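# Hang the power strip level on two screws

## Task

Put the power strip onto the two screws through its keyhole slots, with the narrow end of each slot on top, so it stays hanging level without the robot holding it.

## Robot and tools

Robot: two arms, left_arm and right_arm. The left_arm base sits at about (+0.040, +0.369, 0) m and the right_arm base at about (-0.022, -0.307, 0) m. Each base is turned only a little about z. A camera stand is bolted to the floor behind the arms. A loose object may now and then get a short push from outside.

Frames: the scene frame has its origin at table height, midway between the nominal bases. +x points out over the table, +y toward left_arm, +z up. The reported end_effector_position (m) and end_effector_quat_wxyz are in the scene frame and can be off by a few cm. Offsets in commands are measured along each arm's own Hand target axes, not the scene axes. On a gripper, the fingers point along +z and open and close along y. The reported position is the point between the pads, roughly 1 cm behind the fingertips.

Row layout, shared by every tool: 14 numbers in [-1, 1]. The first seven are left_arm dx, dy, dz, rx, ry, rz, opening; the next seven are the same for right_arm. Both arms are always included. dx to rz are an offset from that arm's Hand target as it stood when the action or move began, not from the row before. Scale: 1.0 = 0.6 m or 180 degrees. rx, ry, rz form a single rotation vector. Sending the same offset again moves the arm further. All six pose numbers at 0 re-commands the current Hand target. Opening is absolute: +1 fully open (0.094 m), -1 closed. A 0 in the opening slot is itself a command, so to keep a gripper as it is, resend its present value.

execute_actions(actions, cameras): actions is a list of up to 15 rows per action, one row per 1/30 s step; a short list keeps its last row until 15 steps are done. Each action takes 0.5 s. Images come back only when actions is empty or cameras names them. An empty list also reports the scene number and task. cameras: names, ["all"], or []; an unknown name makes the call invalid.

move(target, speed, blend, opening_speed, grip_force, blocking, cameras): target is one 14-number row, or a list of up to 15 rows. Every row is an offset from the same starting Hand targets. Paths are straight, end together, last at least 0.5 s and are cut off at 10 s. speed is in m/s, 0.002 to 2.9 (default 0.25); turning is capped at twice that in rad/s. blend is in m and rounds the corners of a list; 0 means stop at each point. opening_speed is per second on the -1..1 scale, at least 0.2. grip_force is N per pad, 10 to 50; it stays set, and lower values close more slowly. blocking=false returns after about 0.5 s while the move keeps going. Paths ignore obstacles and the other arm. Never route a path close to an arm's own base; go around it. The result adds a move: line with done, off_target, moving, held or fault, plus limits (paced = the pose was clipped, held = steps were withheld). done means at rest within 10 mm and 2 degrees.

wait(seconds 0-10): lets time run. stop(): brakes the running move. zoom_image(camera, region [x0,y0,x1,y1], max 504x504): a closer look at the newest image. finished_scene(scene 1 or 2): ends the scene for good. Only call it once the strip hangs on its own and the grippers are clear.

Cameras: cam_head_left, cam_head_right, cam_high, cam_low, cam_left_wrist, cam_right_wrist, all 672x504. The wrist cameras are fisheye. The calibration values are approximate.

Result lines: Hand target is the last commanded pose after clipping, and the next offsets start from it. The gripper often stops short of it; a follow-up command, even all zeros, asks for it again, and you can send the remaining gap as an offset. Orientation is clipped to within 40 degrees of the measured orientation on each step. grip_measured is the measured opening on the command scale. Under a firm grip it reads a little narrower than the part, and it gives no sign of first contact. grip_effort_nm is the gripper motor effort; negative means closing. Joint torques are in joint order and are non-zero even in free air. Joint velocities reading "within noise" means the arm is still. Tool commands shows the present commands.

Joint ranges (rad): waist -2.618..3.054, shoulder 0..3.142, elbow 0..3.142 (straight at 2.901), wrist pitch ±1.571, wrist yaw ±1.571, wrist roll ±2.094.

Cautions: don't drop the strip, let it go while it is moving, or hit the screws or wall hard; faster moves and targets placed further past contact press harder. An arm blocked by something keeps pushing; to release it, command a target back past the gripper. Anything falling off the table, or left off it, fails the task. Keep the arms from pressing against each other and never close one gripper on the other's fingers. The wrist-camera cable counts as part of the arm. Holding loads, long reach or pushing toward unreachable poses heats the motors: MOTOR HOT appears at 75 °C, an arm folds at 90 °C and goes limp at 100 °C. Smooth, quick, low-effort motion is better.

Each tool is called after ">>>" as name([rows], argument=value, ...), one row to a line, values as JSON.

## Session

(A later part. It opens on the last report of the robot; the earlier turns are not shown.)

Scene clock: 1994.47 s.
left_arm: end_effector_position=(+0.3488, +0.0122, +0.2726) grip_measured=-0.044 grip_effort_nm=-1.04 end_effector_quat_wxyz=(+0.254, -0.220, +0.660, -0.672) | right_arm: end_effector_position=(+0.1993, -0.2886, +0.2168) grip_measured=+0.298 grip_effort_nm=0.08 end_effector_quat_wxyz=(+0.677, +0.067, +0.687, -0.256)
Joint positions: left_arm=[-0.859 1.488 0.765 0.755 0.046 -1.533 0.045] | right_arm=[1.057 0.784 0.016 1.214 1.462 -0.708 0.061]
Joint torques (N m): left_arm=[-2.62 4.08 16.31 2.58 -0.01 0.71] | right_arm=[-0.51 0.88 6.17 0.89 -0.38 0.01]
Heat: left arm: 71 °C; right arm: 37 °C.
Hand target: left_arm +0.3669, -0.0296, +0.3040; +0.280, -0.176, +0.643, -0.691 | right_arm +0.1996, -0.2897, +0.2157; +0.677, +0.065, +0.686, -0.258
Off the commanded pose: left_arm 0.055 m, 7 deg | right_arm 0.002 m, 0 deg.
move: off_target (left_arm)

>>> move(target=[0,0,-0.065,0,0,0.003,-0.5,0,0,0,0,0,0,0.3], speed=0.06)

>>> move(target=[0,0,-0.02,0,0,0.003,-0.5,0,0,0,0,0,0,0.3], speed=0.06)

Scene clock: 2004.67 s.
left_arm: end_effector_position=(+0.3475, +0.0136, +0.2758) grip_measured=-0.044 grip_effort_nm=-1.04 end_effector_quat_wxyz=(+0.255, -0.219, +0.659, -0.673) | right_arm: end_effector_position=(+0.1993, -0.2886, +0.2168) grip_measured=+0.298 grip_effort_nm=0.08 end_effector_quat_wxyz=(+0.677, +0.067, +0.687, -0.256)
Joint positions: left_arm=[-0.859 1.476 0.765 0.747 0.046 -1.532 0.045] | right_arm=[1.057 0.784 0.016 1.214 1.462 -0.708 0.061]
Joint torques (N m): left_arm=[-1.95 -3.81 7.99 2.71 0.08 0.78] | right_arm=[-0.57 0.76 6.34 0.97 -0.39 0.05]
Heat: left arm: 73 °C; right arm: 37 °C.
Hand target: left_arm +0.3434, +0.0012, +0.2995; +0.283, -0.173, +0.644, -0.689 | right_arm +0.1996, -0.2897, +0.2157; +0.677, +0.065, +0.686, -0.258
Off the commanded pose: left_arm 0.027 m, 7 deg | right_arm 0.002 m, 0 deg.
move: off_target (left_arm)

Scene clock: 2005.67 s.
left_arm: end_effector_position=(+0.3462, +0.0142, +0.2783) grip_measured=-0.044 grip_effort_nm=-1.04 end_effector_quat_wxyz=(+0.268, -0.205, +0.659, -0.672) | right_arm: end_effector_position=(+0.1993, -0.2886, +0.2168) grip_measured=+0.298 grip_effort_nm=0.07 end_effector_quat_wxyz=(+0.677, +0.067, +0.687, -0.256)
Joint positions: left_arm=[-0.86 1.472 0.759 0.761 0.045 -1.496 0.045] | right_arm=[1.057 0.784 0.016 1.214 1.462 -0.708 0.061]
Joint torques (N m): left_arm=[-1.48 -6.58 5.48 2.57 0.13 0.53] | right_arm=[-0.58 0.9 6.37 0.91 -0.36 0.03]
Heat: left arm: 72 °C; right arm: 37 °C.
Hand target: left_arm +0.3361, +0.0107, +0.2982; +0.286, -0.170, +0.645, -0.688 | right_arm +0.1996, -0.2897, +0.2157; +0.677, +0.065, +0.686, -0.258
Off the commanded pose: left_arm 0.023 m, 5 deg | right_arm 0.002 m, 0 deg.
move: off_target (left_arm)

>>> move(target=[0,-0.02,0.0,0.0,0,-0.004,-0.5,0,0,0,0,0,0,0.3], speed=0.06, cameras=["cam_head_left","cam_high"])

>>> zoom_image(camera="cam_head_left", region=[340, 230, 410, 300])

>>> zoom_image(camera="cam_high", region=[320, 290, 370, 340])

>>> zoom_image(camera="cam_high", region=[410, 200, 460, 250])

>>> zoom_image(camera="cam_head_left", region=[265, 160, 335, 230])

Scene clock: 2017.90 s.
left_arm: end_effector_position=(+0.3414, +0.0117, +0.2656) grip_measured=-0.044 grip_effort_nm=-1.04 end_effector_quat_wxyz=(+0.260, -0.206, +0.680, -0.654) | right_arm: end_effector_position=(+0.1993, -0.2886, +0.2168) grip_measured=+0.298 grip_effort_nm=0.08 end_effector_quat_wxyz=(+0.677, +0.067, +0.687, -0.256)
Joint positions: left_arm=[-0.873 1.463 0.758 0.694 0.043 -1.487 0.045] | right_arm=[1.057 0.784 0.016 1.214 1.462 -0.708 0.061]
Joint torques (N m): left_arm=[-0.9 -8.55 7.09 2.76 0.09 0.28] | right_arm=[-0.5 0.83 6.37 0.89 -0.33 -0.03]
Heat: left arm: 63 °C; right arm: 37 °C.
Hand target: left_arm +0.3340, +0.0108, +0.3099; +0.282, -0.174, +0.644, -0.690 | right_arm +0.1996, -0.2897, +0.2157; +0.677, +0.065, +0.686, -0.258
Off the commanded pose: left_arm 0.045 m, 7 deg | right_arm 0.002 m, 0 deg.
move: off_target (left_arm)
Images, in order (width x height): cam_head_left 672x504, cam_high 672x504.

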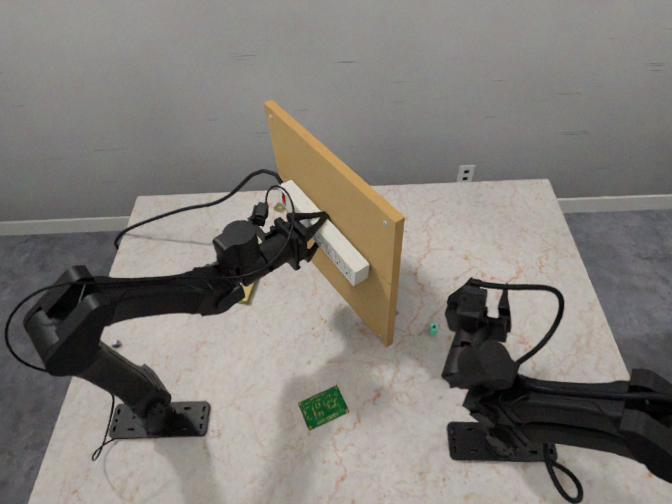

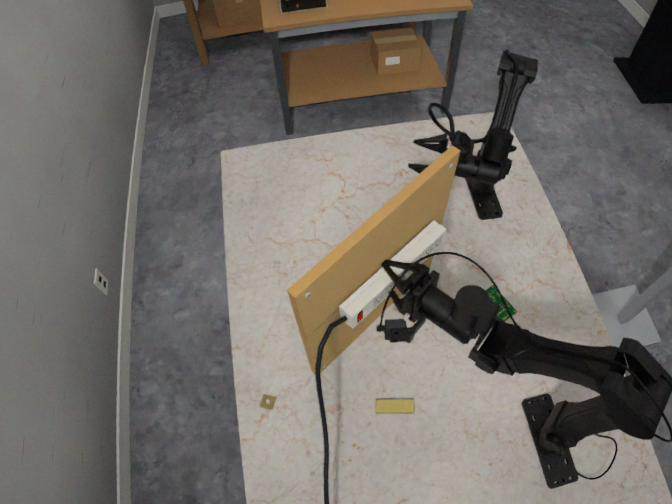

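Scaled by 7.200 from the camera's 672x504 image, which has a finer 960x720 frame.

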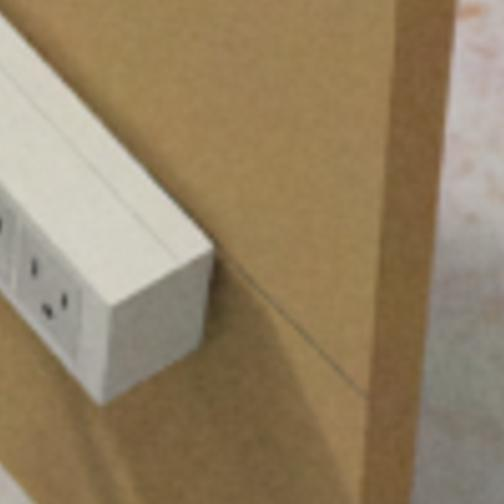

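Scaled by 10.080 from the camera's 672x504 image, which has a finer 960x720 frame.

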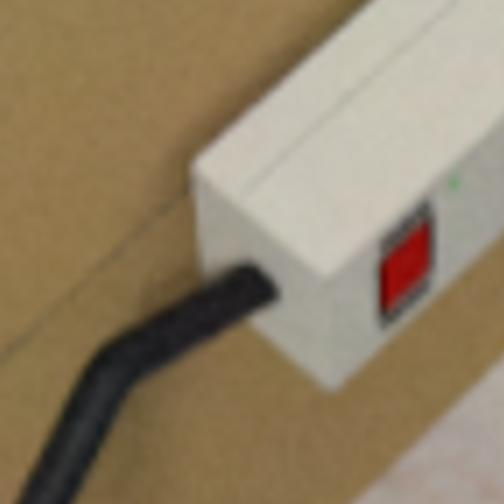

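Scaled by 10.080 from the camera's 672x504 image, which has a finer 960x720 frame.

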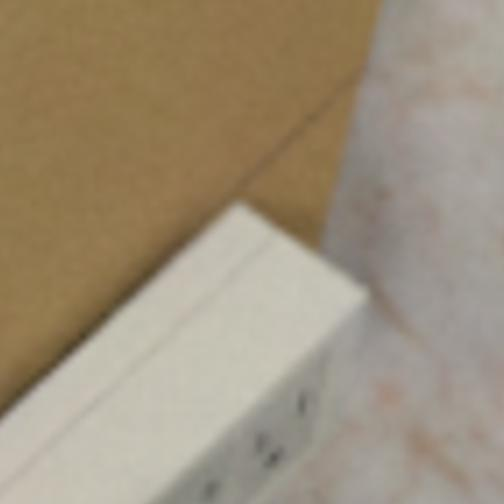

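Scaled by 7.200 from the camera's 672x504 image, which has a finer 960x720 frame.

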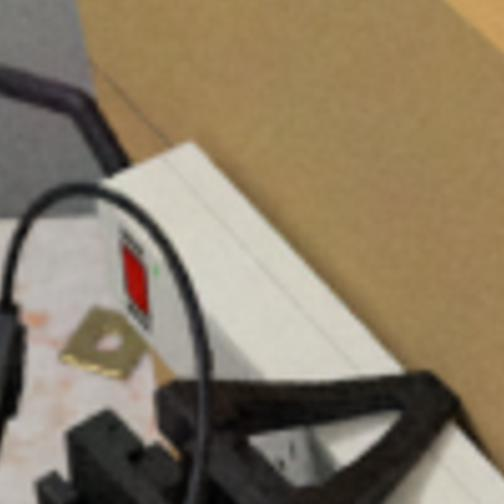

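>>> move(target=[-0.010,-0.02,-0.02,0.0,0,-0.028,-0.5,0,0,0,0,0,0,0.3], speed=0.06)

Scene clock: 2030.63 s.
left_arm: end_effector_position=(+0.3367, +0.0227, +0.2820) grip_measured=-0.044 grip_effort_nm=-1.04 end_effector_quat_wxyz=(+0.238, -0.233, +0.668, -0.666) | right_arm: end_effector_position=(+0.1993, -0.2886, +0.2168) grip_measured=+0.298 grip_effort_nm=0.08 end_effector_quat_wxyz=(+0.677, +0.067, +0.687, -0.256)
Joint positions: left_arm=[-0.864 1.389 0.758 0.631 0.045 -1.563 0.045] | right_arm=[1.057 0.784 0.016 1.214 1.462 -0.708 0.061]
Joint torques (N m): left_arm=[0.01 -7.82 6.64 2.8 0.31 0.19] | right_arm=[-0.49 0.8 6.37 0.89 -0.36 0]
Heat: left arm: 60 °C; right arm: 37 °C.
Hand target: left_arm +0.3295, +0.0241, +0.3213; +0.251, -0.202, +0.635, -0.702 | right_arm +0.1996, -0.2897, +0.2157; +0.677, +0.065, +0.686, -0.258
Off the commanded pose: left_arm 0.040 m, 7 deg | right_arm 0.002 m, 0 deg.
move: off_target (left_arm)

>>> move(target=[-0.002,0,0,0.0,0,0.014,-0.5,0,0,0,0,0,0,0.3], speed=0.06)

Scene clock: 2038.33 s.
left_arm: end_effector_position=(+0.3377, +0.0236, +0.2812) grip_measured=-0.044 grip_effort_nm=-1.04 end_effector_quat_wxyz=(+0.248, -0.225, +0.672, -0.661) | right_arm: end_effector_position=(+0.1993, -0.2886, +0.2168) grip_measured=+0.298 grip_effort_nm=0.08 end_effector_quat_wxyz=(+0.677, +0.067, +0.687, -0.256)
Joint positions: left_arm=[-0.861 1.389 0.758 0.627 0.045 -1.534 0.045] | right_arm=[1.057 0.784 0.016 1.214 1.462 -0.708 0.061]
Joint torques (N m): left_arm=[0.05 -7.83 6.63 2.82 0.32 0.32] | right_arm=[-0.4 0.9 6.41 0.87 -0.38 0.03]
Heat: left arm: 58 °C; right arm: 37 °C.
Hand target: left_arm +0.3303, +0.0248, +0.3213; +0.266, -0.188, +0.640, -0.696 | right_arm +0.1996, -0.2897, +0.2157; +0.677, +0.065, +0.686, -0.258
Off the commanded pose: left_arm 0.041 m, 7 deg | right_arm 0.002 m, 0 deg.
move: off_target (left_arm)

>>> move(target=[-0.004,0.006,0.022,0.004,0.0,0.006,-0.5,0,0,0,0,0,0,0.3], speed=0.05)

>>> move(target=[0,0.012,0.015,0.002,0,0,-0.5,0,0,0,0,0,0,0.3], speed=0.04)

Scene clock: 2046.40 s.
left_arm: end_effector_position=(+0.3413, +0.0216, +0.2737) grip_measured=-0.044 grip_effort_nm=-1.04 end_effector_quat_wxyz=(+0.252, -0.219, +0.678, -0.655) | right_arm: end_effector_position=(+0.1993, -0.2886, +0.2168) grip_measured=+0.298 grip_effort_nm=0.08 end_effector_quat_wxyz=(+0.677, +0.067, +0.687, -0.256)
Joint positions: left_arm=[-0.855 1.414 0.758 0.641 0.052 -1.515 0.045] | right_arm=[1.057 0.784 0.016 1.214 1.462 -0.708 0.061]
Joint torques (N m): left_arm=[0.13 -5.41 8.4 3.14 0.3 0.33] | right_arm=[-0.51 0.69 6.22 0.92 -0.36 0]
Heat: left arm: 58 °C; right arm: 37 °C.
Hand target: left_arm +0.3408, +0.0157, +0.3192; +0.274, -0.180, +0.637, -0.697 | right_arm +0.1996, -0.2897, +0.2157; +0.677, +0.065, +0.686, -0.258
Off the commanded pose: left_arm 0.046 m, 8 deg | right_arm 0.002 m, 0 deg.
move: off_target (left_arm)

Scene clock: 2047.43 s.
left_arm: end_effector_position=(+0.3460, +0.0158, +0.2641) grip_measured=-0.044 grip_effort_nm=-1.04 end_effector_quat_wxyz=(+0.252, -0.218, +0.679, -0.655) | right_arm: end_effector_position=(+0.1993, -0.2886, +0.2168) grip_measured=+0.298 grip_effort_nm=0.08 end_effector_quat_wxyz=(+0.677, +0.067, +0.687, -0.256)
Joint positions: left_arm=[-0.855 1.462 0.758 0.688 0.054 -1.514 0.045] | right_arm=[1.057 0.784 0.016 1.214 1.462 -0.708 0.061]
Joint torques (N m): left_arm=[0.06 -5.5 8.99 3.13 0.3 0.32] | right_arm=[-0.54 0.77 6.28 0.94 -0.4 0.06]
Heat: left arm: 58 °C; right arm: 37 °C.
Hand target: left_arm +0.3472, +0.0083, +0.3133; +0.275, -0.179, +0.635, -0.699 | right_arm +0.1996, -0.2897, +0.2157; +0.677, +0.065, +0.686, -0.258
Off the commanded pose: left_arm 0.050 m, 9 deg | right_arm 0.002 m, 0 deg.
move: off_target (left_arm)

>>> move(target=[0,-0.025,-0.008,0,0.0,0,-0.5,0,0,0,0,0,0,0.3], speed=0.06)

Scene clock: 2053.53 s.
left_arm: end_effector_position=(+0.3458, +0.0161, +0.2697) grip_measured=-0.044 grip_effort_nm=-1.04 end_effector_quat_wxyz=(+0.251, -0.219, +0.680, -0.654) | right_arm: end_effector_position=(+0.1993, -0.2886, +0.2168) grip_measured=+0.298 grip_effort_nm=0.08 end_effector_quat_wxyz=(+0.677, +0.067, +0.687, -0.256)
Joint positions: left_arm=[-0.855 1.449 0.775 0.654 0.054 -1.514 0.045] | right_arm=[1.057 0.784 0.016 1.214 1.462 -0.708 0.061]
Joint torques (N m): left_arm=[-0.2 -8.2 9.16 2.87 0.28 0.31] | right_arm=[-0.59 0.76 6.27 0.94 -0.36 0.04]
Heat: left arm: 58 °C; right arm: 37 °C.
Hand target: left_arm +0.3420, +0.0127, +0.3277; +0.275, -0.179, +0.635, -0.699 | right_arm +0.1996, -0.2897, +0.2157; +0.677, +0.065, +0.686, -0.258
Off the commanded pose: left_arm 0.058 m, 9 deg | right_arm 0.002 m, 0 deg.
move: off_target (left_arm)

Further up.

>>> move(target=[0,-0.018,0.006,0,0.0,0,-0.5,0,0,0,0,0,0,0.3], speed=0.06)

>>> move(target=[0,0,0.012,0,0.0,0,-0.5,0,0,0,0,0,0,0.3], speed=0.05)

Scene clock: 2062.37 s.
left_arm: end_effector_position=(+0.3466, +0.0152, +0.2795) grip_measured=-0.044 grip_effort_nm=-1.04 end_effector_quat_wxyz=(+0.251, -0.219, +0.680, -0.654) | right_arm: end_effector_position=(+0.1993, -0.2886, +0.2168) grip_measured=+0.298 grip_effort_nm=0.08 end_effector_quat_wxyz=(+0.677, +0.067, +0.687, -0.256)
Joint positions: left_arm=[-0.855 1.436 0.806 0.61 0.054 -1.514 0.045] | right_arm=[1.057 0.784 0.016 1.214 1.462 -0.708 0.061]
Joint torques (N m): left_arm=[-0.49 -7.97 9.7 2.77 0.23 0.31] | right_arm=[-0.49 0.72 6.41 0.93 -0.4 -0.01]
Heat: left arm: 58 °C; right arm: 37 °C.
Hand target: left_arm +0.3425, +0.0103, +0.3386; +0.275, -0.179, +0.635, -0.699 | right_arm +0.1996, -0.2897, +0.2157; +0.677, +0.065, +0.686, -0.258
Off the commanded pose: left_arm 0.060 m, 9 deg | right_arm 0.002 m, 0 deg.
move: off_target (left_arm)

Scene clock: 2063.07 s.
left_arm: end_effector_position=(+0.3467, +0.0151, +0.2810) grip_measured=-0.044 grip_effort_nm=-1.04 end_effector_quat_wxyz=(+0.251, -0.219, +0.681, -0.652) | right_arm: end_effector_position=(+0.1993, -0.2886, +0.2168) grip_measured=+0.298 grip_effort_nm=0.08 end_effector_quat_wxyz=(+0.677, +0.067, +0.687, -0.256)
Joint positions: left_arm=[-0.855 1.433 0.814 0.596 0.054 -1.514 0.045] | right_arm=[1.057 0.784 0.016 1.214 1.462 -0.708 0.061]
Joint torques (N m): left_arm=[-0.64 -5.91 10.84 2.93 0.19 0.32] | right_arm=[-0.58 0.61 6.42 0.95 -0.37 0.06]
Heat: left arm: 58 °C; right arm: 37 °C.
Hand target: left_arm +0.3468, +0.0047, +0.3397; +0.275, -0.179, +0.635, -0.699 | right_arm +0.1996, -0.2897, +0.2157; +0.677, +0.065, +0.686, -0.258
Off the commanded pose: left_arm 0.059 m, 9 deg | right_arm 0.002 m, 0 deg.
move: off_target (left_arm)

>>> move(target=[0,0.01,0.015,0.006,0.0,0,-0.5,0,0,0,0,0,0,0.3], speed=0.05)

>>> move(target=[0,0.016,0.01,0.0,0.0,0,-0.5,0,0,0,0,0,0,0.3], speed=0.04)

>>> move(target=[0,0.012,0.012,0,0.0,0,-0.5,0,0,0,0,0,0,0.3], speed=0.04)

Scene clock: 2072.30 s.
left_arm: end_effector_position=(+0.3470, +0.0147, +0.2812) grip_measured=-0.044 grip_effort_nm=-1.04 end_effector_quat_wxyz=(+0.251, -0.219, +0.680, -0.654) | right_arm: end_effector_position=(+0.1993, -0.2886, +0.2168) grip_measured=+0.298 grip_effort_nm=0.08 end_effector_quat_wxyz=(+0.677, +0.067, +0.687, -0.256)
Joint positions: left_arm=[-0.855 1.436 0.814 0.603 0.054 -1.514 0.045] | right_arm=[1.057 0.784 0.016 1.214 1.462 -0.708 0.061]
Joint torques (N m): left_arm=[-0.66 -2.55 10.95 3.48 0.23 0.3] | right_arm=[-0.62 0.75 6.27 0.91 -0.36 0.01]
Heat: left arm: 58 °C; right arm: 37 °C.
Hand target: left_arm +0.3531, -0.0027, +0.3349; +0.277, -0.177, +0.628, -0.705 | right_arm +0.1996, -0.2897, +0.2157; +0.677, +0.065, +0.686, -0.258
Off the commanded pose: left_arm 0.057 m, 10 deg | right_arm 0.002 m, 0 deg.
move: off_target (left_arm)

Scene clock: 2073.17 s.
left_arm: end_effector_position=(+0.3474, +0.0140, +0.2814) grip_measured=-0.044 grip_effort_nm=-1.04 end_effector_quat_wxyz=(+0.250, -0.216, +0.679, -0.656) | right_arm: end_effector_position=(+0.1993, -0.2886, +0.2168) grip_measured=+0.298 grip_effort_nm=0.08 end_effector_quat_wxyz=(+0.677, +0.067, +0.687, -0.256)
Joint positions: left_arm=[-0.852 1.441 0.814 0.612 0.064 -1.514 0.045] | right_arm=[1.057 0.784 0.016 1.214 1.462 -0.708 0.061]
Joint torques (N m): left_arm=[-0.95 0.05 11.11 3.77 0.12 0.28] | right_arm=[-0.36 0.75 6.34 0.91 -0.36 0.03]
Heat: left arm: 58 °C; right arm: 37 °C.
Hand target: left_arm +0.3583, -0.0080, +0.3263; +0.276, -0.177, +0.628, -0.705 | right_arm +0.1996, -0.2897, +0.2157; +0.677, +0.065, +0.686, -0.258
Off the commanded pose: left_arm 0.051 m, 10 deg | right_arm 0.002 m, 0 deg.
move: off_target (left_arm)

Scene clock: 2074.03 s.
left_arm: end_effector_position=(+0.3485, +0.0131, +0.2792) grip_measured=-0.044 grip_effort_nm=-1.04 end_effector_quat_wxyz=(+0.248, -0.214, +0.679, -0.657) | right_arm: end_effector_position=(+0.1993, -0.2886, +0.2168) grip_measured=+0.298 grip_effort_nm=0.08 end_effector_quat_wxyz=(+0.677, +0.067, +0.687, -0.256)
Joint positions: left_arm=[-0.847 1.451 0.813 0.623 0.075 -1.514 0.045] | right_arm=[1.057 0.784 0.016 1.214 1.462 -0.708 0.061]
Joint torques (N m): left_arm=[-1.22 2.18 11.92 3.89 0.05 0.3] | right_arm=[-0.62 0.72 6.16 0.93 -0.37 -0.01]
Heat: left arm: 58 °C; right arm: 37 °C.
Hand target: left_arm +0.3637, -0.0141, +0.3204; +0.276, -0.177, +0.628, -0.705 | right_arm +0.1996, -0.2897, +0.2157; +0.677, +0.065, +0.686, -0.258
Off the commanded pose: left_arm 0.052 m, 10 deg | right_arm 0.002 m, 0 deg.
move: off_target (left_arm)

>>> move(target=[0.003,0.014,0.008,0,0.0,0,-0.5,0,0,0,0,0,0,0.3], speed=0.04)

>>> move(target=[0.003,0.014,0.008,0,0.0,0,-0.5,0,0,0,0,0,0,0.3], speed=0.04)

>>> move(target=[0,0.012,0.005,0,0.0,0,-0.5,0,0,0,0,0,0,0.3], speed=0.04)

Scene clock: 2085.57 s.
left_arm: end_effector_position=(+0.3492, +0.0125, +0.2784) grip_measured=-0.044 grip_effort_nm=-1.04 end_effector_quat_wxyz=(+0.253, -0.210, +0.668, -0.667) | right_arm: end_effector_position=(+0.1993, -0.2886, +0.2168) grip_measured=+0.298 grip_effort_nm=0.08 end_effector_quat_wxyz=(+0.677, +0.067, +0.687, -0.256)
Joint positions: left_arm=[-0.847 1.471 0.79 0.699 0.076 -1.514 0.045] | right_arm=[1.057 0.784 0.016 1.214 1.462 -0.708 0.061]
Joint torques (N m): left_arm=[-1.66 3.64 13.35 3.5 -0.05 0.3] | right_arm=[-0.62 0.65 6.45 0.92 -0.39 -0.01]
Heat: left arm: 58 °C; right arm: 37 °C.
Hand target: left_arm +0.3667, -0.0194, +0.3125; +0.277, -0.177, +0.628, -0.705 | right_arm +0.1996, -0.2897, +0.2157; +0.677, +0.065, +0.686, -0.258
Off the commanded pose: left_arm 0.050 m, 8 deg | right_arm 0.002 m, 0 deg.
move: off_target (left_arm)

Scene clock: 2086.30 s.
left_arm: end_effector_position=(+0.3496, +0.0120, +0.2780) grip_measured=-0.044 grip_effort_nm=-1.04 end_effector_quat_wxyz=(+0.256, -0.207, +0.661, -0.674) | right_arm: end_effector_position=(+0.1993, -0.2886, +0.2168) grip_measured=+0.298 grip_effort_nm=0.08 end_effector_quat_wxyz=(+0.677, +0.067, +0.687, -0.256)
Joint positions: left_arm=[-0.847 1.485 0.777 0.748 0.076 -1.514 0.045] | right_arm=[1.057 0.784 0.016 1.214 1.462 -0.708 0.061]
Joint torques (N m): left_arm=[-2.14 5.6 14.2 3.35 -0.08 0.3] | right_arm=[-0.69 0.69 6.41 0.91 -0.34 0.05]
Heat: left arm: 58 °C; right arm: 37 °C.
Hand target: left_arm +0.3696, -0.0248, +0.3048; +0.276, -0.177, +0.628, -0.705 | right_arm +0.1996, -0.2897, +0.2157; +0.677, +0.065, +0.686, -0.258
Off the commanded pose: left_arm 0.050 m, 7 deg | right_arm 0.002 m, 0 deg.
move: off_target (left_arm)

Scene clock: 2087.00 s.
left_arm: end_effector_position=(+0.3497, +0.0118, +0.2776) grip_measured=-0.044 grip_effort_nm=-1.04 end_effector_quat_wxyz=(+0.256, -0.206, +0.659, -0.676) | right_arm: end_effector_position=(+0.1993, -0.2886, +0.2168) grip_measured=+0.298 grip_effort_nm=0.08 end_effector_quat_wxyz=(+0.677, +0.067, +0.687, -0.256)
Joint positions: left_arm=[-0.847 1.49 0.774 0.762 0.076 -1.515 0.045] | right_arm=[1.057 0.784 0.016 1.214 1.462 -0.708 0.061]
Joint torques (N m): left_arm=[-1.94 7.35 14.27 3.46 -0.08 0.3] | right_arm=[-0.47 0.88 6.53 0.91 -0.39 0.03]
Heat: left arm: 58 °C; right arm: 37 °C.
Hand target: left_arm +0.3726, -0.0276, +0.2981; +0.276, -0.177, +0.628, -0.705 | right_arm +0.1996, -0.2897, +0.2157; +0.677, +0.065, +0.686, -0.258
Off the commanded pose: left_arm 0.050 m, 6 deg | right_arm 0.002 m, 0 deg.
move: off_target (left_arm)

>>> move(target=[0,0.005,-0.04,-0.01,0.0,0,-0.5,0,0,0,0,0,0,0.3], speed=0.05)

>>> move(target=[0,0.005,0.01,0,0.0,0,-0.5,0,0,0,0,0,0,0.3], speed=0.04)

Scene clock: 2097.37 s.
left_arm: end_effector_position=(+0.3491, +0.0125, +0.2766) grip_measured=-0.044 grip_effort_nm=-1.04 end_effector_quat_wxyz=(+0.257, -0.206, +0.658, -0.677) | right_arm: end_effector_position=(+0.1993, -0.2886, +0.2168) grip_measured=+0.298 grip_effort_nm=0.08 end_effector_quat_wxyz=(+0.677, +0.067, +0.687, -0.256)
Joint positions: left_arm=[-0.847 1.49 0.766 0.772 0.076 -1.515 0.045] | right_arm=[1.057 0.784 0.016 1.214 1.462 -0.708 0.061]
Joint torques (N m): left_arm=[-1.5 1.72 10.52 3.01 -0.03 0.33] | right_arm=[-0.43 0.77 6.24 0.91 -0.35 0.01]
Heat: left arm: 59 °C; right arm: 37 °C.
Hand target: left_arm +0.3588, -0.0088, +0.2916; +0.274, -0.181, +0.639, -0.695 | right_arm +0.1996, -0.2897, +0.2157; +0.677, +0.065, +0.686, -0.258
Off the commanded pose: left_arm 0.028 m, 5 deg | right_arm 0.002 m, 0 deg.
move: off_target (left_arm)

Scene clock: 2098.07 s.
left_arm: end_effector_position=(+0.3491, +0.0124, +0.2766) grip_measured=-0.044 grip_effort_nm=-1.04 end_effector_quat_wxyz=(+0.257, -0.206, +0.658, -0.678) | right_arm: end_effector_position=(+0.1993, -0.2886, +0.2168) grip_measured=+0.298 grip_effort_nm=0.08 end_effector_quat_wxyz=(+0.677, +0.067, +0.687, -0.256)
Joint positions: left_arm=[-0.847 1.491 0.765 0.777 0.076 -1.515 0.045] | right_arm=[1.057 0.784 0.016 1.214 1.462 -0.708 0.061]
Joint torques (N m): left_arm=[-1.54 3.58 11.4 3.07 -0.05 0.34] | right_arm=[-0.53 0.8 6.42 0.89 -0.39 0.06]
Heat: left arm: 59 °C; right arm: 37 °C.
Hand target: left_arm +0.3628, -0.0137, +0.2894; +0.274, -0.181, +0.639, -0.695 | right_arm +0.1996, -0.2897, +0.2157; +0.677, +0.065, +0.686, -0.258
Off the commanded pose: left_arm 0.032 m, 5 deg | right_arm 0.002 m, 0 deg.
move: off_target (left_arm)

>>> move(target=[0,0,0,0,0,0,-0.5,0,0,0,0,0,0,0.3], cameras=["cam_head_left","cam_high"])

>>> zoom_image(camera="cam_head_left", region=[340, 230, 410, 300])

>>> zoom_image(camera="cam_high", region=[320, 290, 370, 340])

>>> zoom_image(camera="cam_high", region=[410, 200, 460, 250])

>>> zoom_image(camera="cam_head_left", region=[265, 160, 335, 230])

Scene clock: 2108.03 s.
left_arm: end_effector_position=(+0.3491, +0.0124, +0.2766) grip_measured=-0.044 grip_effort_nm=-1.04 end_effector_quat_wxyz=(+0.257, -0.206, +0.658, -0.678) | right_arm: end_effector_position=(+0.1993, -0.2886, +0.2168) grip_measured=+0.298 grip_effort_nm=0.08 end_effector_quat_wxyz=(+0.677, +0.067, +0.687, -0.256)
Joint positions: left_arm=[-0.847 1.491 0.765 0.777 0.076 -1.515 0.045] | right_arm=[1.057 0.784 0.016 1.214 1.462 -0.708 0.061]
Joint torques (N m): left_arm=[-1.51 3.62 11.41 3.07 -0.04 0.32] | right_arm=[-0.58 0.69 6.28 0.91 -0.37 0.03]
Heat: left arm: 61 °C; right arm: 37 °C.
Hand target: left_arm +0.3628, -0.0137, +0.2894; +0.274, -0.181, +0.639, -0.695 | right_arm +0.1996, -0.2897, +0.2157; +0.677, +0.065, +0.686, -0.258
Off the commanded pose: left_arm 0.032 m, 5 deg | right_arm 0.002 m, 0 deg.
move: off_target (left_arm)
Images, in order (width x height): cam_head_left 672x504, cam_high 672x504.

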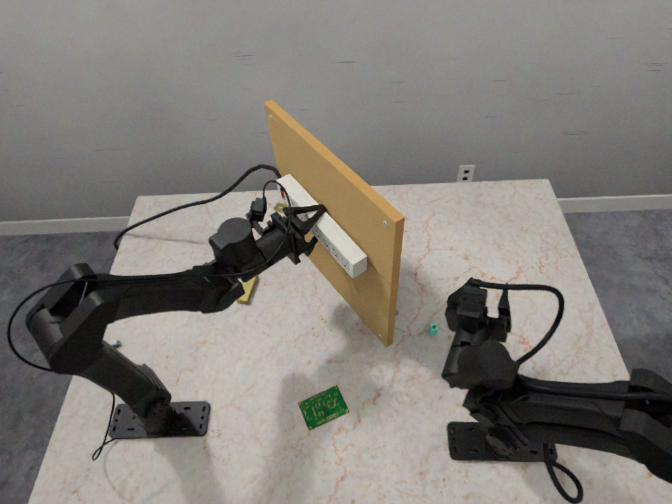

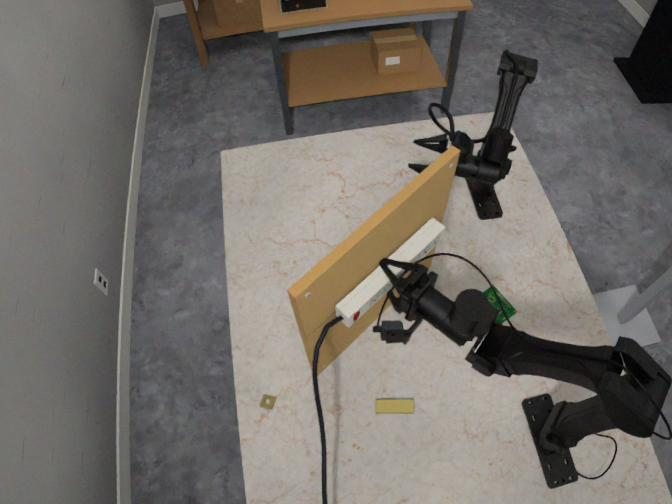

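Scaled by 7.200 from the camera's 672x504 image, which has a finer 960x720 frame.

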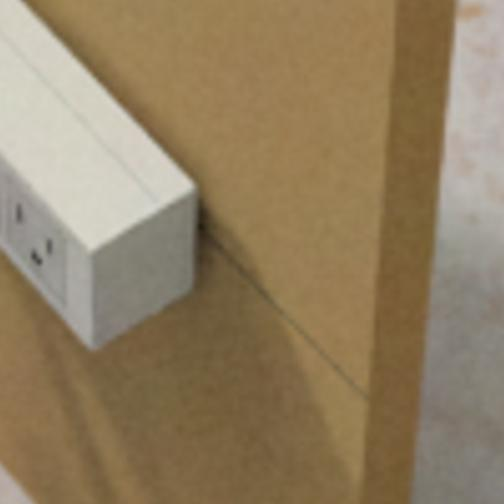

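Scaled by 10.080 from the camera's 672x504 image, which has a finer 960x720 frame.

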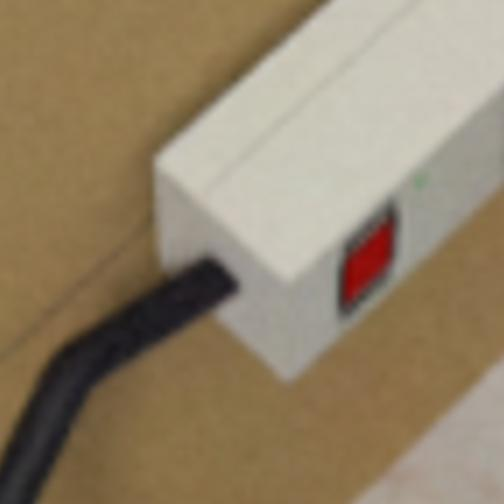

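Scaled by 10.080 from the camera's 672x504 image, which has a finer 960x720 frame.

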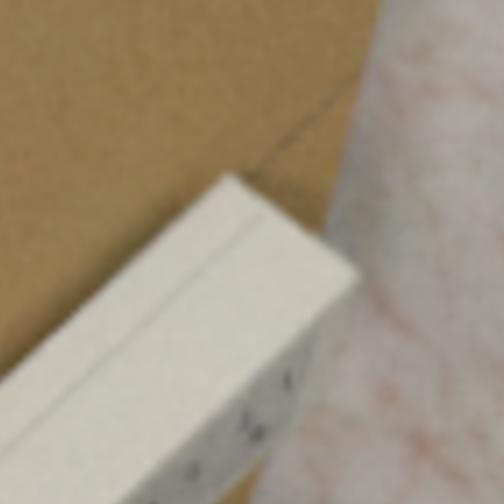

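Scaled by 7.200 from the camera's 672x504 image, which has a finer 960x720 frame.

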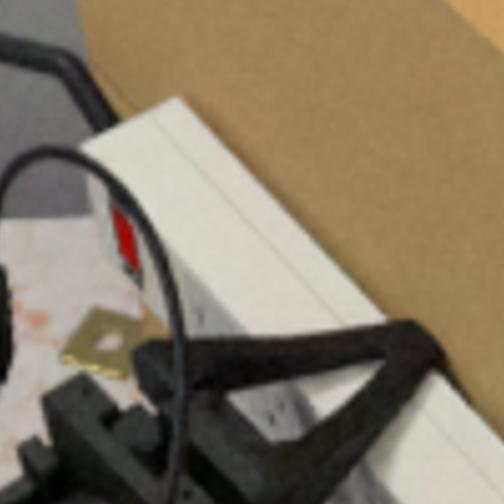

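>>> move(target=[0,-0.015,-0.075,0.0,0.0,-0.016,-0.5,0,0,0,0,0,0,0.3], speed=0.06)

Scene clock: 2125.73 s.
left_arm: end_effector_position=(+0.3417, +0.0209, +0.2571) grip_measured=-0.044 grip_effort_nm=-1.04 end_effector_quat_wxyz=(+0.239, -0.223, +0.667, -0.670) | right_arm: end_effector_position=(+0.1993, -0.2886, +0.2168) grip_measured=+0.298 grip_effort_nm=0.08 end_effector_quat_wxyz=(+0.677, +0.067, +0.687, -0.256)
Joint positions: left_arm=[-0.847 1.467 0.699 0.779 0.075 -1.551 0.045] | right_arm=[1.057 0.784 0.016 1.214 1.462 -0.708 0.061]
Joint torques (N m): left_arm=[-0.69 -8.24 5.78 2.8 0.07 0.16] | right_arm=[-0.62 0.64 6.28 0.9 -0.4 0.03]
Heat: left arm: 62 °C; right arm: 37 °C.
Hand target: left_arm +0.3344, +0.0222, +0.2930; +0.256, -0.197, +0.635, -0.702 | right_arm +0.1996, -0.2897, +0.2157; +0.677, +0.065, +0.686, -0.258
Off the commanded pose: left_arm 0.037 m, 6 deg | right_arm 0.002 m, 0 deg.
move: off_target (left_arm)

>>> move(target=[0,-0.072,-0.004,0.006,0.0,0,-0.5,0,0,0,0,0,0,0.3], speed=0.08)

>>> move(target=[0,0,0.015,0,0.0,0,-0.5,0,0,0,0,0,0,0.3], speed=0.05)

Scene clock: 2132.60 s.
left_arm: end_effector_position=(+0.3339, +0.0303, +0.2825) grip_measured=-0.044 grip_effort_nm=-1.04 end_effector_quat_wxyz=(+0.237, -0.228, +0.670, -0.665) | right_arm: end_effector_position=(+0.1993, -0.2886, +0.2168) grip_measured=+0.298 grip_effort_nm=0.08 end_effector_quat_wxyz=(+0.677, +0.067, +0.687, -0.256)
Joint positions: left_arm=[-0.847 1.357 0.737 0.617 0.069 -1.556 0.045] | right_arm=[1.057 0.784 0.016 1.214 1.462 -0.708 0.061]
Joint torques (N m): left_arm=[-1.05 -7.24 8.99 2.78 0.08 0.22] | right_arm=[-0.49 0.76 6.52 0.92 -0.35 0.05]
Heat: left arm: 60 °C; right arm: 37 °C.
Hand target: left_arm +0.3282, +0.0268, +0.3356; +0.258, -0.194, +0.628, -0.708 | right_arm +0.1996, -0.2897, +0.2157; +0.677, +0.065, +0.686, -0.258
Off the commanded pose: left_arm 0.054 m, 8 deg | right_arm 0.002 m, 0 deg.
move: off_target (left_arm)

Scene clock: 2133.53 s.
left_arm: end_effector_position=(+0.3361, +0.0275, +0.2916) grip_measured=-0.044 grip_effort_nm=-1.04 end_effector_quat_wxyz=(+0.240, -0.228, +0.665, -0.670) | right_arm: end_effector_position=(+0.1993, -0.2886, +0.2168) grip_measured=+0.298 grip_effort_nm=0.08 end_effector_quat_wxyz=(+0.677, +0.067, +0.687, -0.256)
Joint positions: left_arm=[-0.85 1.363 0.765 0.611 0.063 -1.558 0.045] | right_arm=[1.057 0.784 0.016 1.214 1.462 -0.708 0.061]
Joint torques (N m): left_arm=[-1.03 -4.97 9.37 2.86 0.12 0.23] | right_arm=[-0.61 0.9 6.2 0.89 -0.39 0.03]
Heat: left arm: 60 °C; right arm: 37 °C.
Hand target: left_arm +0.3335, +0.0196, +0.3369; +0.258, -0.194, +0.628, -0.708 | right_arm +0.1996, -0.2897, +0.2157; +0.677, +0.065, +0.686, -0.258
Off the commanded pose: left_arm 0.046 m, 7 deg | right_arm 0.002 m, 0 deg.
move: off_target (left_arm)

>>> move(target=[-0.002,0.018,0.028,0.0,0.0,0.004,-0.5,0,0,0,0,0,0,0.3], speed=0.06)

Scene clock: 2139.20 s.
left_arm: end_effector_position=(+0.3468, +0.0160, +0.2766) grip_measured=-0.044 grip_effort_nm=-1.04 end_effector_quat_wxyz=(+0.237, -0.231, +0.674, -0.660) | right_arm: end_effector_position=(+0.1993, -0.2886, +0.2168) grip_measured=+0.298 grip_effort_nm=0.08 end_effector_quat_wxyz=(+0.677, +0.067, +0.687, -0.256)
Joint positions: left_arm=[-0.85 1.441 0.794 0.631 0.062 -1.555 0.045] | right_arm=[1.057 0.784 0.016 1.214 1.462 -0.708 0.061]
Joint torques (N m): left_arm=[-0.95 -5.38 9.35 3.2 0.13 0.33] | right_arm=[-0.49 0.66 6.32 0.85 -0.38 -0.01]
Heat: left arm: 60 °C; right arm: 37 °C.
Hand target: left_arm +0.3458, +0.0062, +0.3284; +0.262, -0.190, +0.629, -0.706 | right_arm +0.1996, -0.2897, +0.2157; +0.677, +0.065, +0.686, -0.258
Off the commanded pose: left_arm 0.053 m, 9 deg | right_arm 0.002 m, 0 deg.
move: off_target (left_arm)

>>> move(target=[0.0015,0.002,0.018,0.003,0.0,0.002,-0.5,0,0,0,0,0,0,0.3], speed=0.05)

>>> move(target=[0,0.012,0.015,0,0.0,0,-0.5,0,0,0,0,0,0,0.3], speed=0.04)

>>> move(target=[0,0.012,0.008,0,0.0,0,-0.5,0,0,0,0,0,0,0.3], speed=0.04)

Scene clock: 2148.17 s.
left_arm: end_effector_position=(+0.3479, +0.0150, +0.2769) grip_measured=-0.044 grip_effort_nm=-1.04 end_effector_quat_wxyz=(+0.240, -0.230, +0.672, -0.661) | right_arm: end_effector_position=(+0.1993, -0.2886, +0.2168) grip_measured=+0.298 grip_effort_nm=0.08 end_effector_quat_wxyz=(+0.677, +0.067, +0.687, -0.256)
Joint positions: left_arm=[-0.852 1.449 0.796 0.643 0.058 -1.551 0.045] | right_arm=[1.057 0.784 0.016 1.214 1.462 -0.708 0.061]
Joint torques (N m): left_arm=[-1.31 -3 11.02 3.29 0.11 0.31] | right_arm=[-0.32 0.88 6.45 0.88 -0.38 0.04]
Heat: left arm: 59 °C; right arm: 37 °C.
Hand target: left_arm +0.3519, -0.0028, +0.3286; +0.266, -0.187, +0.626, -0.708 | right_arm +0.1996, -0.2897, +0.2157; +0.677, +0.065, +0.686, -0.258
Off the commanded pose: left_arm 0.055 m, 9 deg | right_arm 0.002 m, 0 deg.
move: off_target (left_arm)

Scene clock: 2148.87 s.
left_arm: end_effector_position=(+0.3484, +0.0144, +0.2772) grip_measured=-0.044 grip_effort_nm=-1.04 end_effector_quat_wxyz=(+0.241, -0.229, +0.671, -0.663) | right_arm: end_effector_position=(+0.1993, -0.2886, +0.2168) grip_measured=+0.298 grip_effort_nm=0.08 end_effector_quat_wxyz=(+0.677, +0.067, +0.687, -0.256)
Joint positions: left_arm=[-0.852 1.454 0.796 0.653 0.058 -1.55 0.045] | right_arm=[1.057 0.784 0.016 1.214 1.462 -0.708 0.061]
Joint torques (N m): left_arm=[-1.43 -0.06 12.11 3.48 0.11 0.34] | right_arm=[-0.49 0.87 6.39 0.95 -0.38 0.03]
Heat: left arm: 59 °C; right arm: 37 °C.
Hand target: left_arm +0.3583, -0.0104, +0.3230; +0.266, -0.187, +0.626, -0.709 | right_arm +0.1996, -0.2897, +0.2157; +0.677, +0.065, +0.686, -0.258
Off the commanded pose: left_arm 0.053 m, 9 deg | right_arm 0.002 m, 0 deg.
move: off_target (left_arm)

Scene clock: 2149.57 s.
left_arm: end_effector_position=(+0.3493, +0.0135, +0.2752) grip_measured=-0.044 grip_effort_nm=-1.04 end_effector_quat_wxyz=(+0.241, -0.229, +0.672, -0.662) | right_arm: end_effector_position=(+0.1993, -0.2886, +0.2168) grip_measured=+0.298 grip_effort_nm=0.08 end_effector_quat_wxyz=(+0.677, +0.067, +0.687, -0.256)
Joint positions: left_arm=[-0.852 1.462 0.796 0.659 0.058 -1.549 0.045] | right_arm=[1.057 0.784 0.016 1.214 1.462 -0.708 0.061]
Joint torques (N m): left_arm=[-1.48 1.68 12.26 3.64 0.09 0.34] | right_arm=[-0.58 0.81 6.42 0.9 -0.38 0.04]
Heat: left arm: 59 °C; right arm: 37 °C.
Hand target: left_arm +0.3622, -0.0147, +0.3166; +0.266, -0.187, +0.626, -0.709 | right_arm +0.1996, -0.2897, +0.2157; +0.677, +0.065, +0.686, -0.258
Off the commanded pose: left_arm 0.052 m, 9 deg | right_arm 0.002 m, 0 deg.
move: off_target (left_arm)

>>> move(target=[0.004,0.01,0.01,0,0.0,0,-0.5,0,0,0,0,0,0,0.3], speed=0.04)

>>> move(target=[0,0.01,0.01,0,0.0,0,-0.5,0,0,0,0,0,0,0.3], speed=0.04)

>>> move(target=[0,0.01,0.01,0,0.0,0,-0.5,0,0,0,0,0,0,0.3], speed=0.04)

Scene clock: 2157.83 s.
left_arm: end_effector_position=(+0.3497, +0.0130, +0.2749) grip_measured=-0.044 grip_effort_nm=-1.04 end_effector_quat_wxyz=(+0.243, -0.227, +0.668, -0.666) | right_arm: end_effector_position=(+0.1993, -0.2886, +0.2168) grip_measured=+0.298 grip_effort_nm=0.08 end_effector_quat_wxyz=(+0.677, +0.067, +0.687, -0.256)
Joint positions: left_arm=[-0.852 1.47 0.789 0.686 0.058 -1.549 0.045] | right_arm=[1.057 0.784 0.016 1.214 1.462 -0.708 0.061]
Joint torques (N m): left_arm=[-2.13 3.56 13.08 3.59 0.02 0.32] | right_arm=[-0.51 0.79 6.26 0.89 -0.37 0.05]
Heat: left arm: 59 °C; right arm: 37 °C.
Hand target: left_arm +0.3647, -0.0214, +0.3112; +0.266, -0.187, +0.626, -0.708 | right_arm +0.1996, -0.2897, +0.2157; +0.677, +0.065, +0.686, -0.258
Off the commanded pose: left_arm 0.052 m, 9 deg | right_arm 0.002 m, 0 deg.
move: off_target (left_arm)

Scene clock: 2158.70 s.
left_arm: end_effector_position=(+0.3500, +0.0125, +0.2747) grip_measured=-0.044 grip_effort_nm=-1.04 end_effector_quat_wxyz=(+0.245, -0.225, +0.662, -0.672) | right_arm: end_effector_position=(+0.1993, -0.2886, +0.2168) grip_measured=+0.298 grip_effort_nm=0.08 end_effector_quat_wxyz=(+0.677, +0.067, +0.687, -0.256)
Joint positions: left_arm=[-0.852 1.482 0.779 0.726 0.059 -1.549 0.045] | right_arm=[1.057 0.784 0.016 1.214 1.462 -0.708 0.061]
Joint torques (N m): left_arm=[-2.14 5.49 14.46 3.48 0 0.34] | right_arm=[-0.34 0.81 6.26 0.89 -0.34 -0.04]
Heat: left arm: 59 °C; right arm: 37 °C.
Hand target: left_arm +0.3692, -0.0266, +0.3062; +0.266, -0.187, +0.626, -0.709 | right_arm +0.1996, -0.2897, +0.2157; +0.677, +0.065, +0.686, -0.258
Off the commanded pose: left_arm 0.054 m, 8 deg | right_arm 0.002 m, 0 deg.
move: off_target (left_arm)

Scene clock: 2159.40 s.
left_arm: end_effector_position=(+0.3502, +0.0123, +0.2745) grip_measured=-0.044 grip_effort_nm=-1.04 end_effector_quat_wxyz=(+0.246, -0.224, +0.660, -0.674) | right_arm: end_effector_position=(+0.1993, -0.2886, +0.2168) grip_measured=+0.298 grip_effort_nm=0.08 end_effector_quat_wxyz=(+0.677, +0.067, +0.687, -0.256)
Joint positions: left_arm=[-0.852 1.487 0.775 0.741 0.059 -1.55 0.045] | right_arm=[1.057 0.784 0.016 1.214 1.462 -0.708 0.061]
Joint torques (N m): left_arm=[-2.19 7.43 15.28 3.48 0.01 0.33] | right_arm=[-0.4 0.76 6.54 0.9 -0.36 -0.01]
Heat: left arm: 60 °C; right arm: 37 °C.
Hand target: left_arm +0.3736, -0.0317, +0.3013; +0.266, -0.187, +0.626, -0.709 | right_arm +0.1996, -0.2897, +0.2157; +0.677, +0.065, +0.686, -0.258
Off the commanded pose: left_arm 0.057 m, 7 deg | right_arm 0.002 m, 0 deg.
move: off_target (left_arm)

>>> move(target=[0.008,0.006,-0.02,-0.005,0.0,0,-0.5,0,0,0,0,0,0,0.3], speed=0.04)

>>> move(target=[0.003,0.006,-0.015,-0.005,0.0,0,-0.5,0,0,0,0,0,0,0.3], speed=0.04, cameras=["cam_head_left","cam_high"])

>>> zoom_image(camera="cam_head_left", region=[340, 230, 410, 300])

>>> zoom_image(camera="cam_head_left", region=[265, 160, 335, 230])

>>> zoom_image(camera="cam_high", region=[320, 290, 370, 340])

>>> zoom_image(camera="cam_high", region=[410, 200, 460, 250])

Scene clock: 2172.47 s.
left_arm: end_effector_position=(+0.3497, +0.0123, +0.2739) grip_measured=-0.044 grip_effort_nm=-1.04 end_effector_quat_wxyz=(+0.246, -0.223, +0.658, -0.675) | right_arm: end_effector_position=(+0.1993, -0.2886, +0.2168) grip_measured=+0.298 grip_effort_nm=0.08 end_effector_quat_wxyz=(+0.677, +0.067, +0.687, -0.256)
Joint positions: left_arm=[-0.852 1.488 0.77 0.751 0.059 -1.551 0.045] | right_arm=[1.057 0.784 0.016 1.214 1.462 -0.708 0.061]
Joint torques (N m): left_arm=[-3.21 5.07 13.19 3.3 -0.12 0.38] | right_arm=[-0.53 0.8 6.31 0.91 -0.37 0.05]
Heat: left arm: 66 °C; right arm: 37 °C.
Hand target: left_arm +0.3631, -0.0255, +0.2955; +0.264, -0.189, +0.632, -0.704 | right_arm +0.1996, -0.2897, +0.2157; +0.677, +0.065, +0.686, -0.258
Off the commanded pose: left_arm 0.046 m, 6 deg | right_arm 0.002 m, 0 deg.
move: off_target (left_arm)

Scene clock: 2173.17 s.
left_arm: end_effector_position=(+0.3494, +0.0126, +0.2737) grip_measured=-0.044 grip_effort_nm=-1.04 end_effector_quat_wxyz=(+0.248, -0.225, +0.657, -0.675) | right_arm: end_effector_position=(+0.1993, -0.2886, +0.2168) grip_measured=+0.298 grip_effort_nm=0.08 end_effector_quat_wxyz=(+0.677, +0.067, +0.687, -0.256)
Joint positions: left_arm=[-0.856 1.488 0.767 0.756 0.049 -1.551 0.045] | right_arm=[1.057 0.784 0.016 1.214 1.462 -0.708 0.061]
Joint torques (N m): left_arm=[-3.15 3.32 11.55 3.15 -0.05 0.39] | right_arm=[-0.54 0.69 6.35 0.92 -0.38 0.02]
Heat: left arm: 66 °C; right arm: 37 °C.
Hand target: left_arm +0.3568, -0.0197, +0.2908; +0.263, -0.191, +0.637, -0.699 | right_arm +0.1996, -0.2897, +0.2157; +0.677, +0.065, +0.686, -0.258
Off the commanded pose: left_arm 0.037 m, 5 deg | right_arm 0.002 m, 0 deg.
move: off_target (left_arm)
Images, in order (width x height): cam_head_left 672x504, cam_high 672x504.

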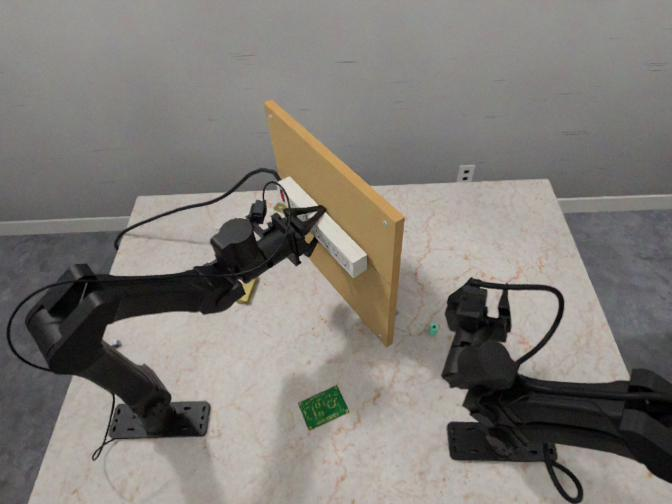

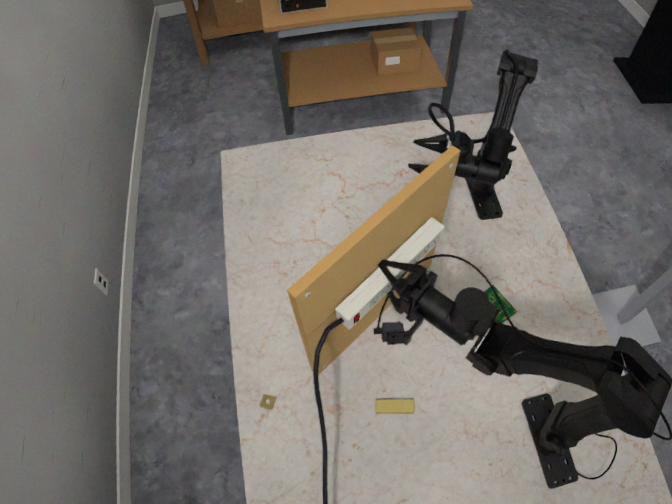

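Scaled by 7.200 from the camera's 672x504 image, which has a finer 960x720 frame.

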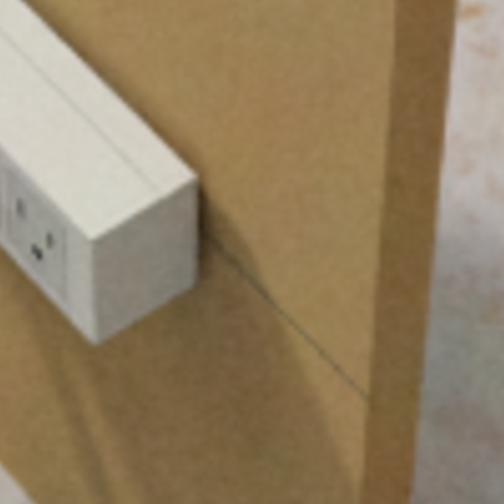

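Scaled by 7.200 from the camera's 672x504 image, which has a finer 960x720 frame.

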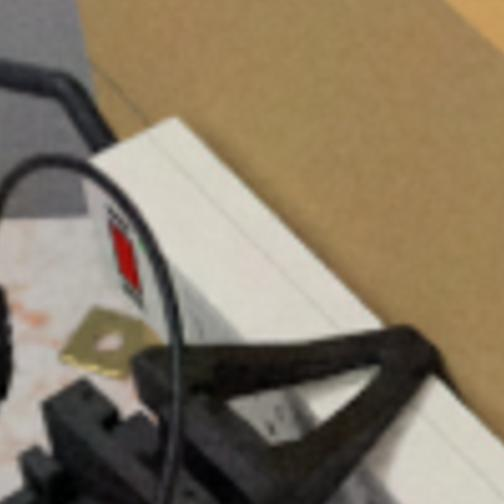

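Scaled by 10.080 from the camera's 672x504 image, which has a finer 960x720 frame.

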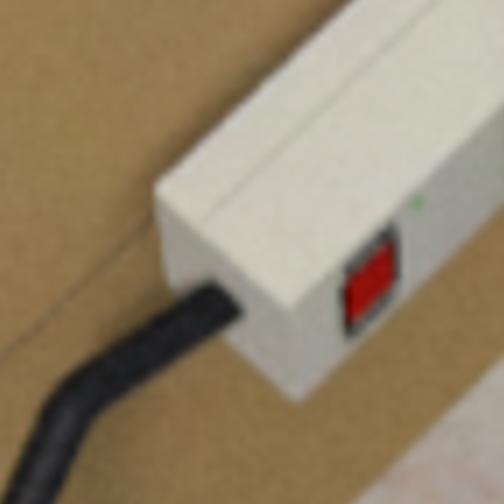

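Scaled by 10.080 from the camera's 672x504 image, which has a finer 960x720 frame.

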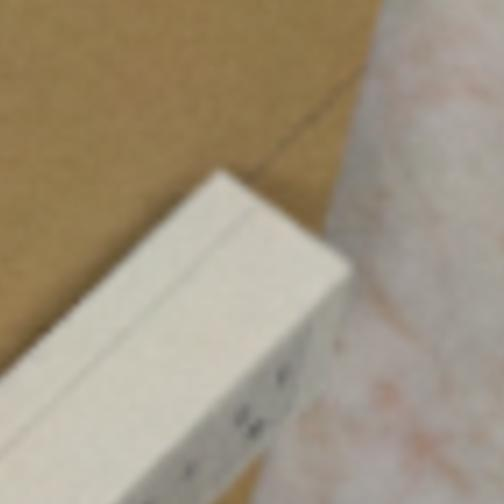

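>>> move(target=[0.004,0.008,-0.028,-0.003,0.0,0,-0.5,0,0,0,0,0,0,0.3], speed=0.05)

>>> move(target=[0.004,0.004,0,0,0.0,0,-0.5,0,0,0,0,0,0,0.3], speed=0.05)

>>> move(target=[0.004,0.004,0,0,0.0,0,-0.5,0,0,0,0,0,0,0.3], speed=0.05)

>>> move(target=[0.004,0.004,0,0,0.0,0,-0.5,0,0,0,0,0,0,0.3], speed=0.05)

Scene clock: 2199.27 s.
left_arm: end_effector_position=(+0.3483, +0.0141, +0.2753) grip_measured=-0.044 grip_effort_nm=-1.04 end_effector_quat_wxyz=(+0.255, -0.228, +0.647, -0.682) | right_arm: end_effector_position=(+0.1993, -0.2886, +0.2168) grip_measured=+0.298 grip_effort_nm=0.08 end_effector_quat_wxyz=(+0.677, +0.067, +0.687, -0.256)
Joint positions: left_arm=[-0.865 1.491 0.749 0.8 0.026 -1.554 0.045] | right_arm=[1.057 0.784 0.016 1.214 1.462 -0.708 0.061]
Joint torques (N m): left_arm=[-2.74 -0.23 8.46 2.77 0.16 0.43] | right_arm=[-0.47 0.69 6.37 0.91 -0.4 0.05]
Heat: left arm: 60 °C; right arm: 37 °C.
Hand target: left_arm +0.3453, -0.0082, +0.2840; +0.262, -0.193, +0.641, -0.696 | right_arm +0.1996, -0.2897, +0.2157; +0.677, +0.065, +0.686, -0.258
Off the commanded pose: left_arm 0.024 m, 5 deg | right_arm 0.002 m, 0 deg.
move: off_target (left_arm)

Scene clock: 2200.10 s.
left_arm: end_effector_position=(+0.3480, +0.0142, +0.2750) grip_measured=-0.044 grip_effort_nm=-1.04 end_effector_quat_wxyz=(+0.258, -0.231, +0.643, -0.684) | right_arm: end_effector_position=(+0.1993, -0.2886, +0.2168) grip_measured=+0.298 grip_effort_nm=0.08 end_effector_quat_wxyz=(+0.677, +0.067, +0.687, -0.256)
Joint positions: left_arm=[-0.87 1.496 0.742 0.822 0.012 -1.555 0.045] | right_arm=[1.057 0.784 0.016 1.214 1.462 -0.708 0.061]
Joint torques (N m): left_arm=[-2.92 -0.18 8.65 2.67 0.22 0.47] | right_arm=[-0.58 0.9 6.38 0.89 -0.35 0.02]
Heat: left arm: 60 °C; right arm: 37 °C.
Hand target: left_arm +0.3437, -0.0098, +0.2813; +0.262, -0.193, +0.641, -0.696 | right_arm +0.1996, -0.2897, +0.2157; +0.677, +0.065, +0.686, -0.258
Off the commanded pose: left_arm 0.025 m, 5 deg | right_arm 0.002 m, 0 deg.
move: off_target (left_arm)

Scene clock: 2200.93 s.
left_arm: end_effector_position=(+0.3478, +0.0144, +0.2749) grip_measured=-0.044 grip_effort_nm=-1.04 end_effector_quat_wxyz=(+0.261, -0.232, +0.638, -0.686) | right_arm: end_effector_position=(+0.1993, -0.2886, +0.2168) grip_measured=+0.298 grip_effort_nm=0.08 end_effector_quat_wxyz=(+0.677, +0.067, +0.687, -0.256)
Joint positions: left_arm=[-0.875 1.501 0.735 0.844 -0.001 -1.556 0.045] | right_arm=[1.057 0.784 0.016 1.214 1.462 -0.708 0.061]
Joint torques (N m): left_arm=[-3.1 -0.14 8.59 2.57 0.29 0.47] | right_arm=[-0.5 0.91 6.16 0.88 -0.41 0.04]
Heat: left arm: 60 °C; right arm: 37 °C.
Hand target: left_arm +0.3422, -0.0113, +0.2788; +0.262, -0.193, +0.641, -0.696 | right_arm +0.1996, -0.2897, +0.2157; +0.677, +0.065, +0.686, -0.258
Off the commanded pose: left_arm 0.027 m, 5 deg | right_arm 0.002 m, 0 deg.
move: off_target (left_arm)

Scene clock: 2201.77 s.
left_arm: end_effector_position=(+0.3475, +0.0146, +0.2747) grip_measured=-0.044 grip_effort_nm=-1.05 end_effector_quat_wxyz=(+0.265, -0.235, +0.633, -0.688) | right_arm: end_effector_position=(+0.1993, -0.2886, +0.2168) grip_measured=+0.298 grip_effort_nm=0.08 end_effector_quat_wxyz=(+0.677, +0.067, +0.687, -0.256)
Joint positions: left_arm=[-0.881 1.507 0.728 0.867 -0.015 -1.557 0.045] | right_arm=[1.057 0.784 0.016 1.214 1.462 -0.708 0.061]
Joint torques (N m): left_arm=[-3.22 -0.08 8.62 2.5 0.37 0.5] | right_arm=[-0.42 0.81 6.28 0.89 -0.37 0.01]
Heat: left arm: 60 °C; right arm: 37 °C.
Hand target: left_arm +0.3405, -0.0128, +0.2764; +0.262, -0.193, +0.641, -0.696 | right_arm +0.1996, -0.2897, +0.2157; +0.677, +0.065, +0.686, -0.258
Off the commanded pose: left_arm 0.028 m, 5 deg | right_arm 0.002 m, 0 deg.
move: off_target (left_arm)


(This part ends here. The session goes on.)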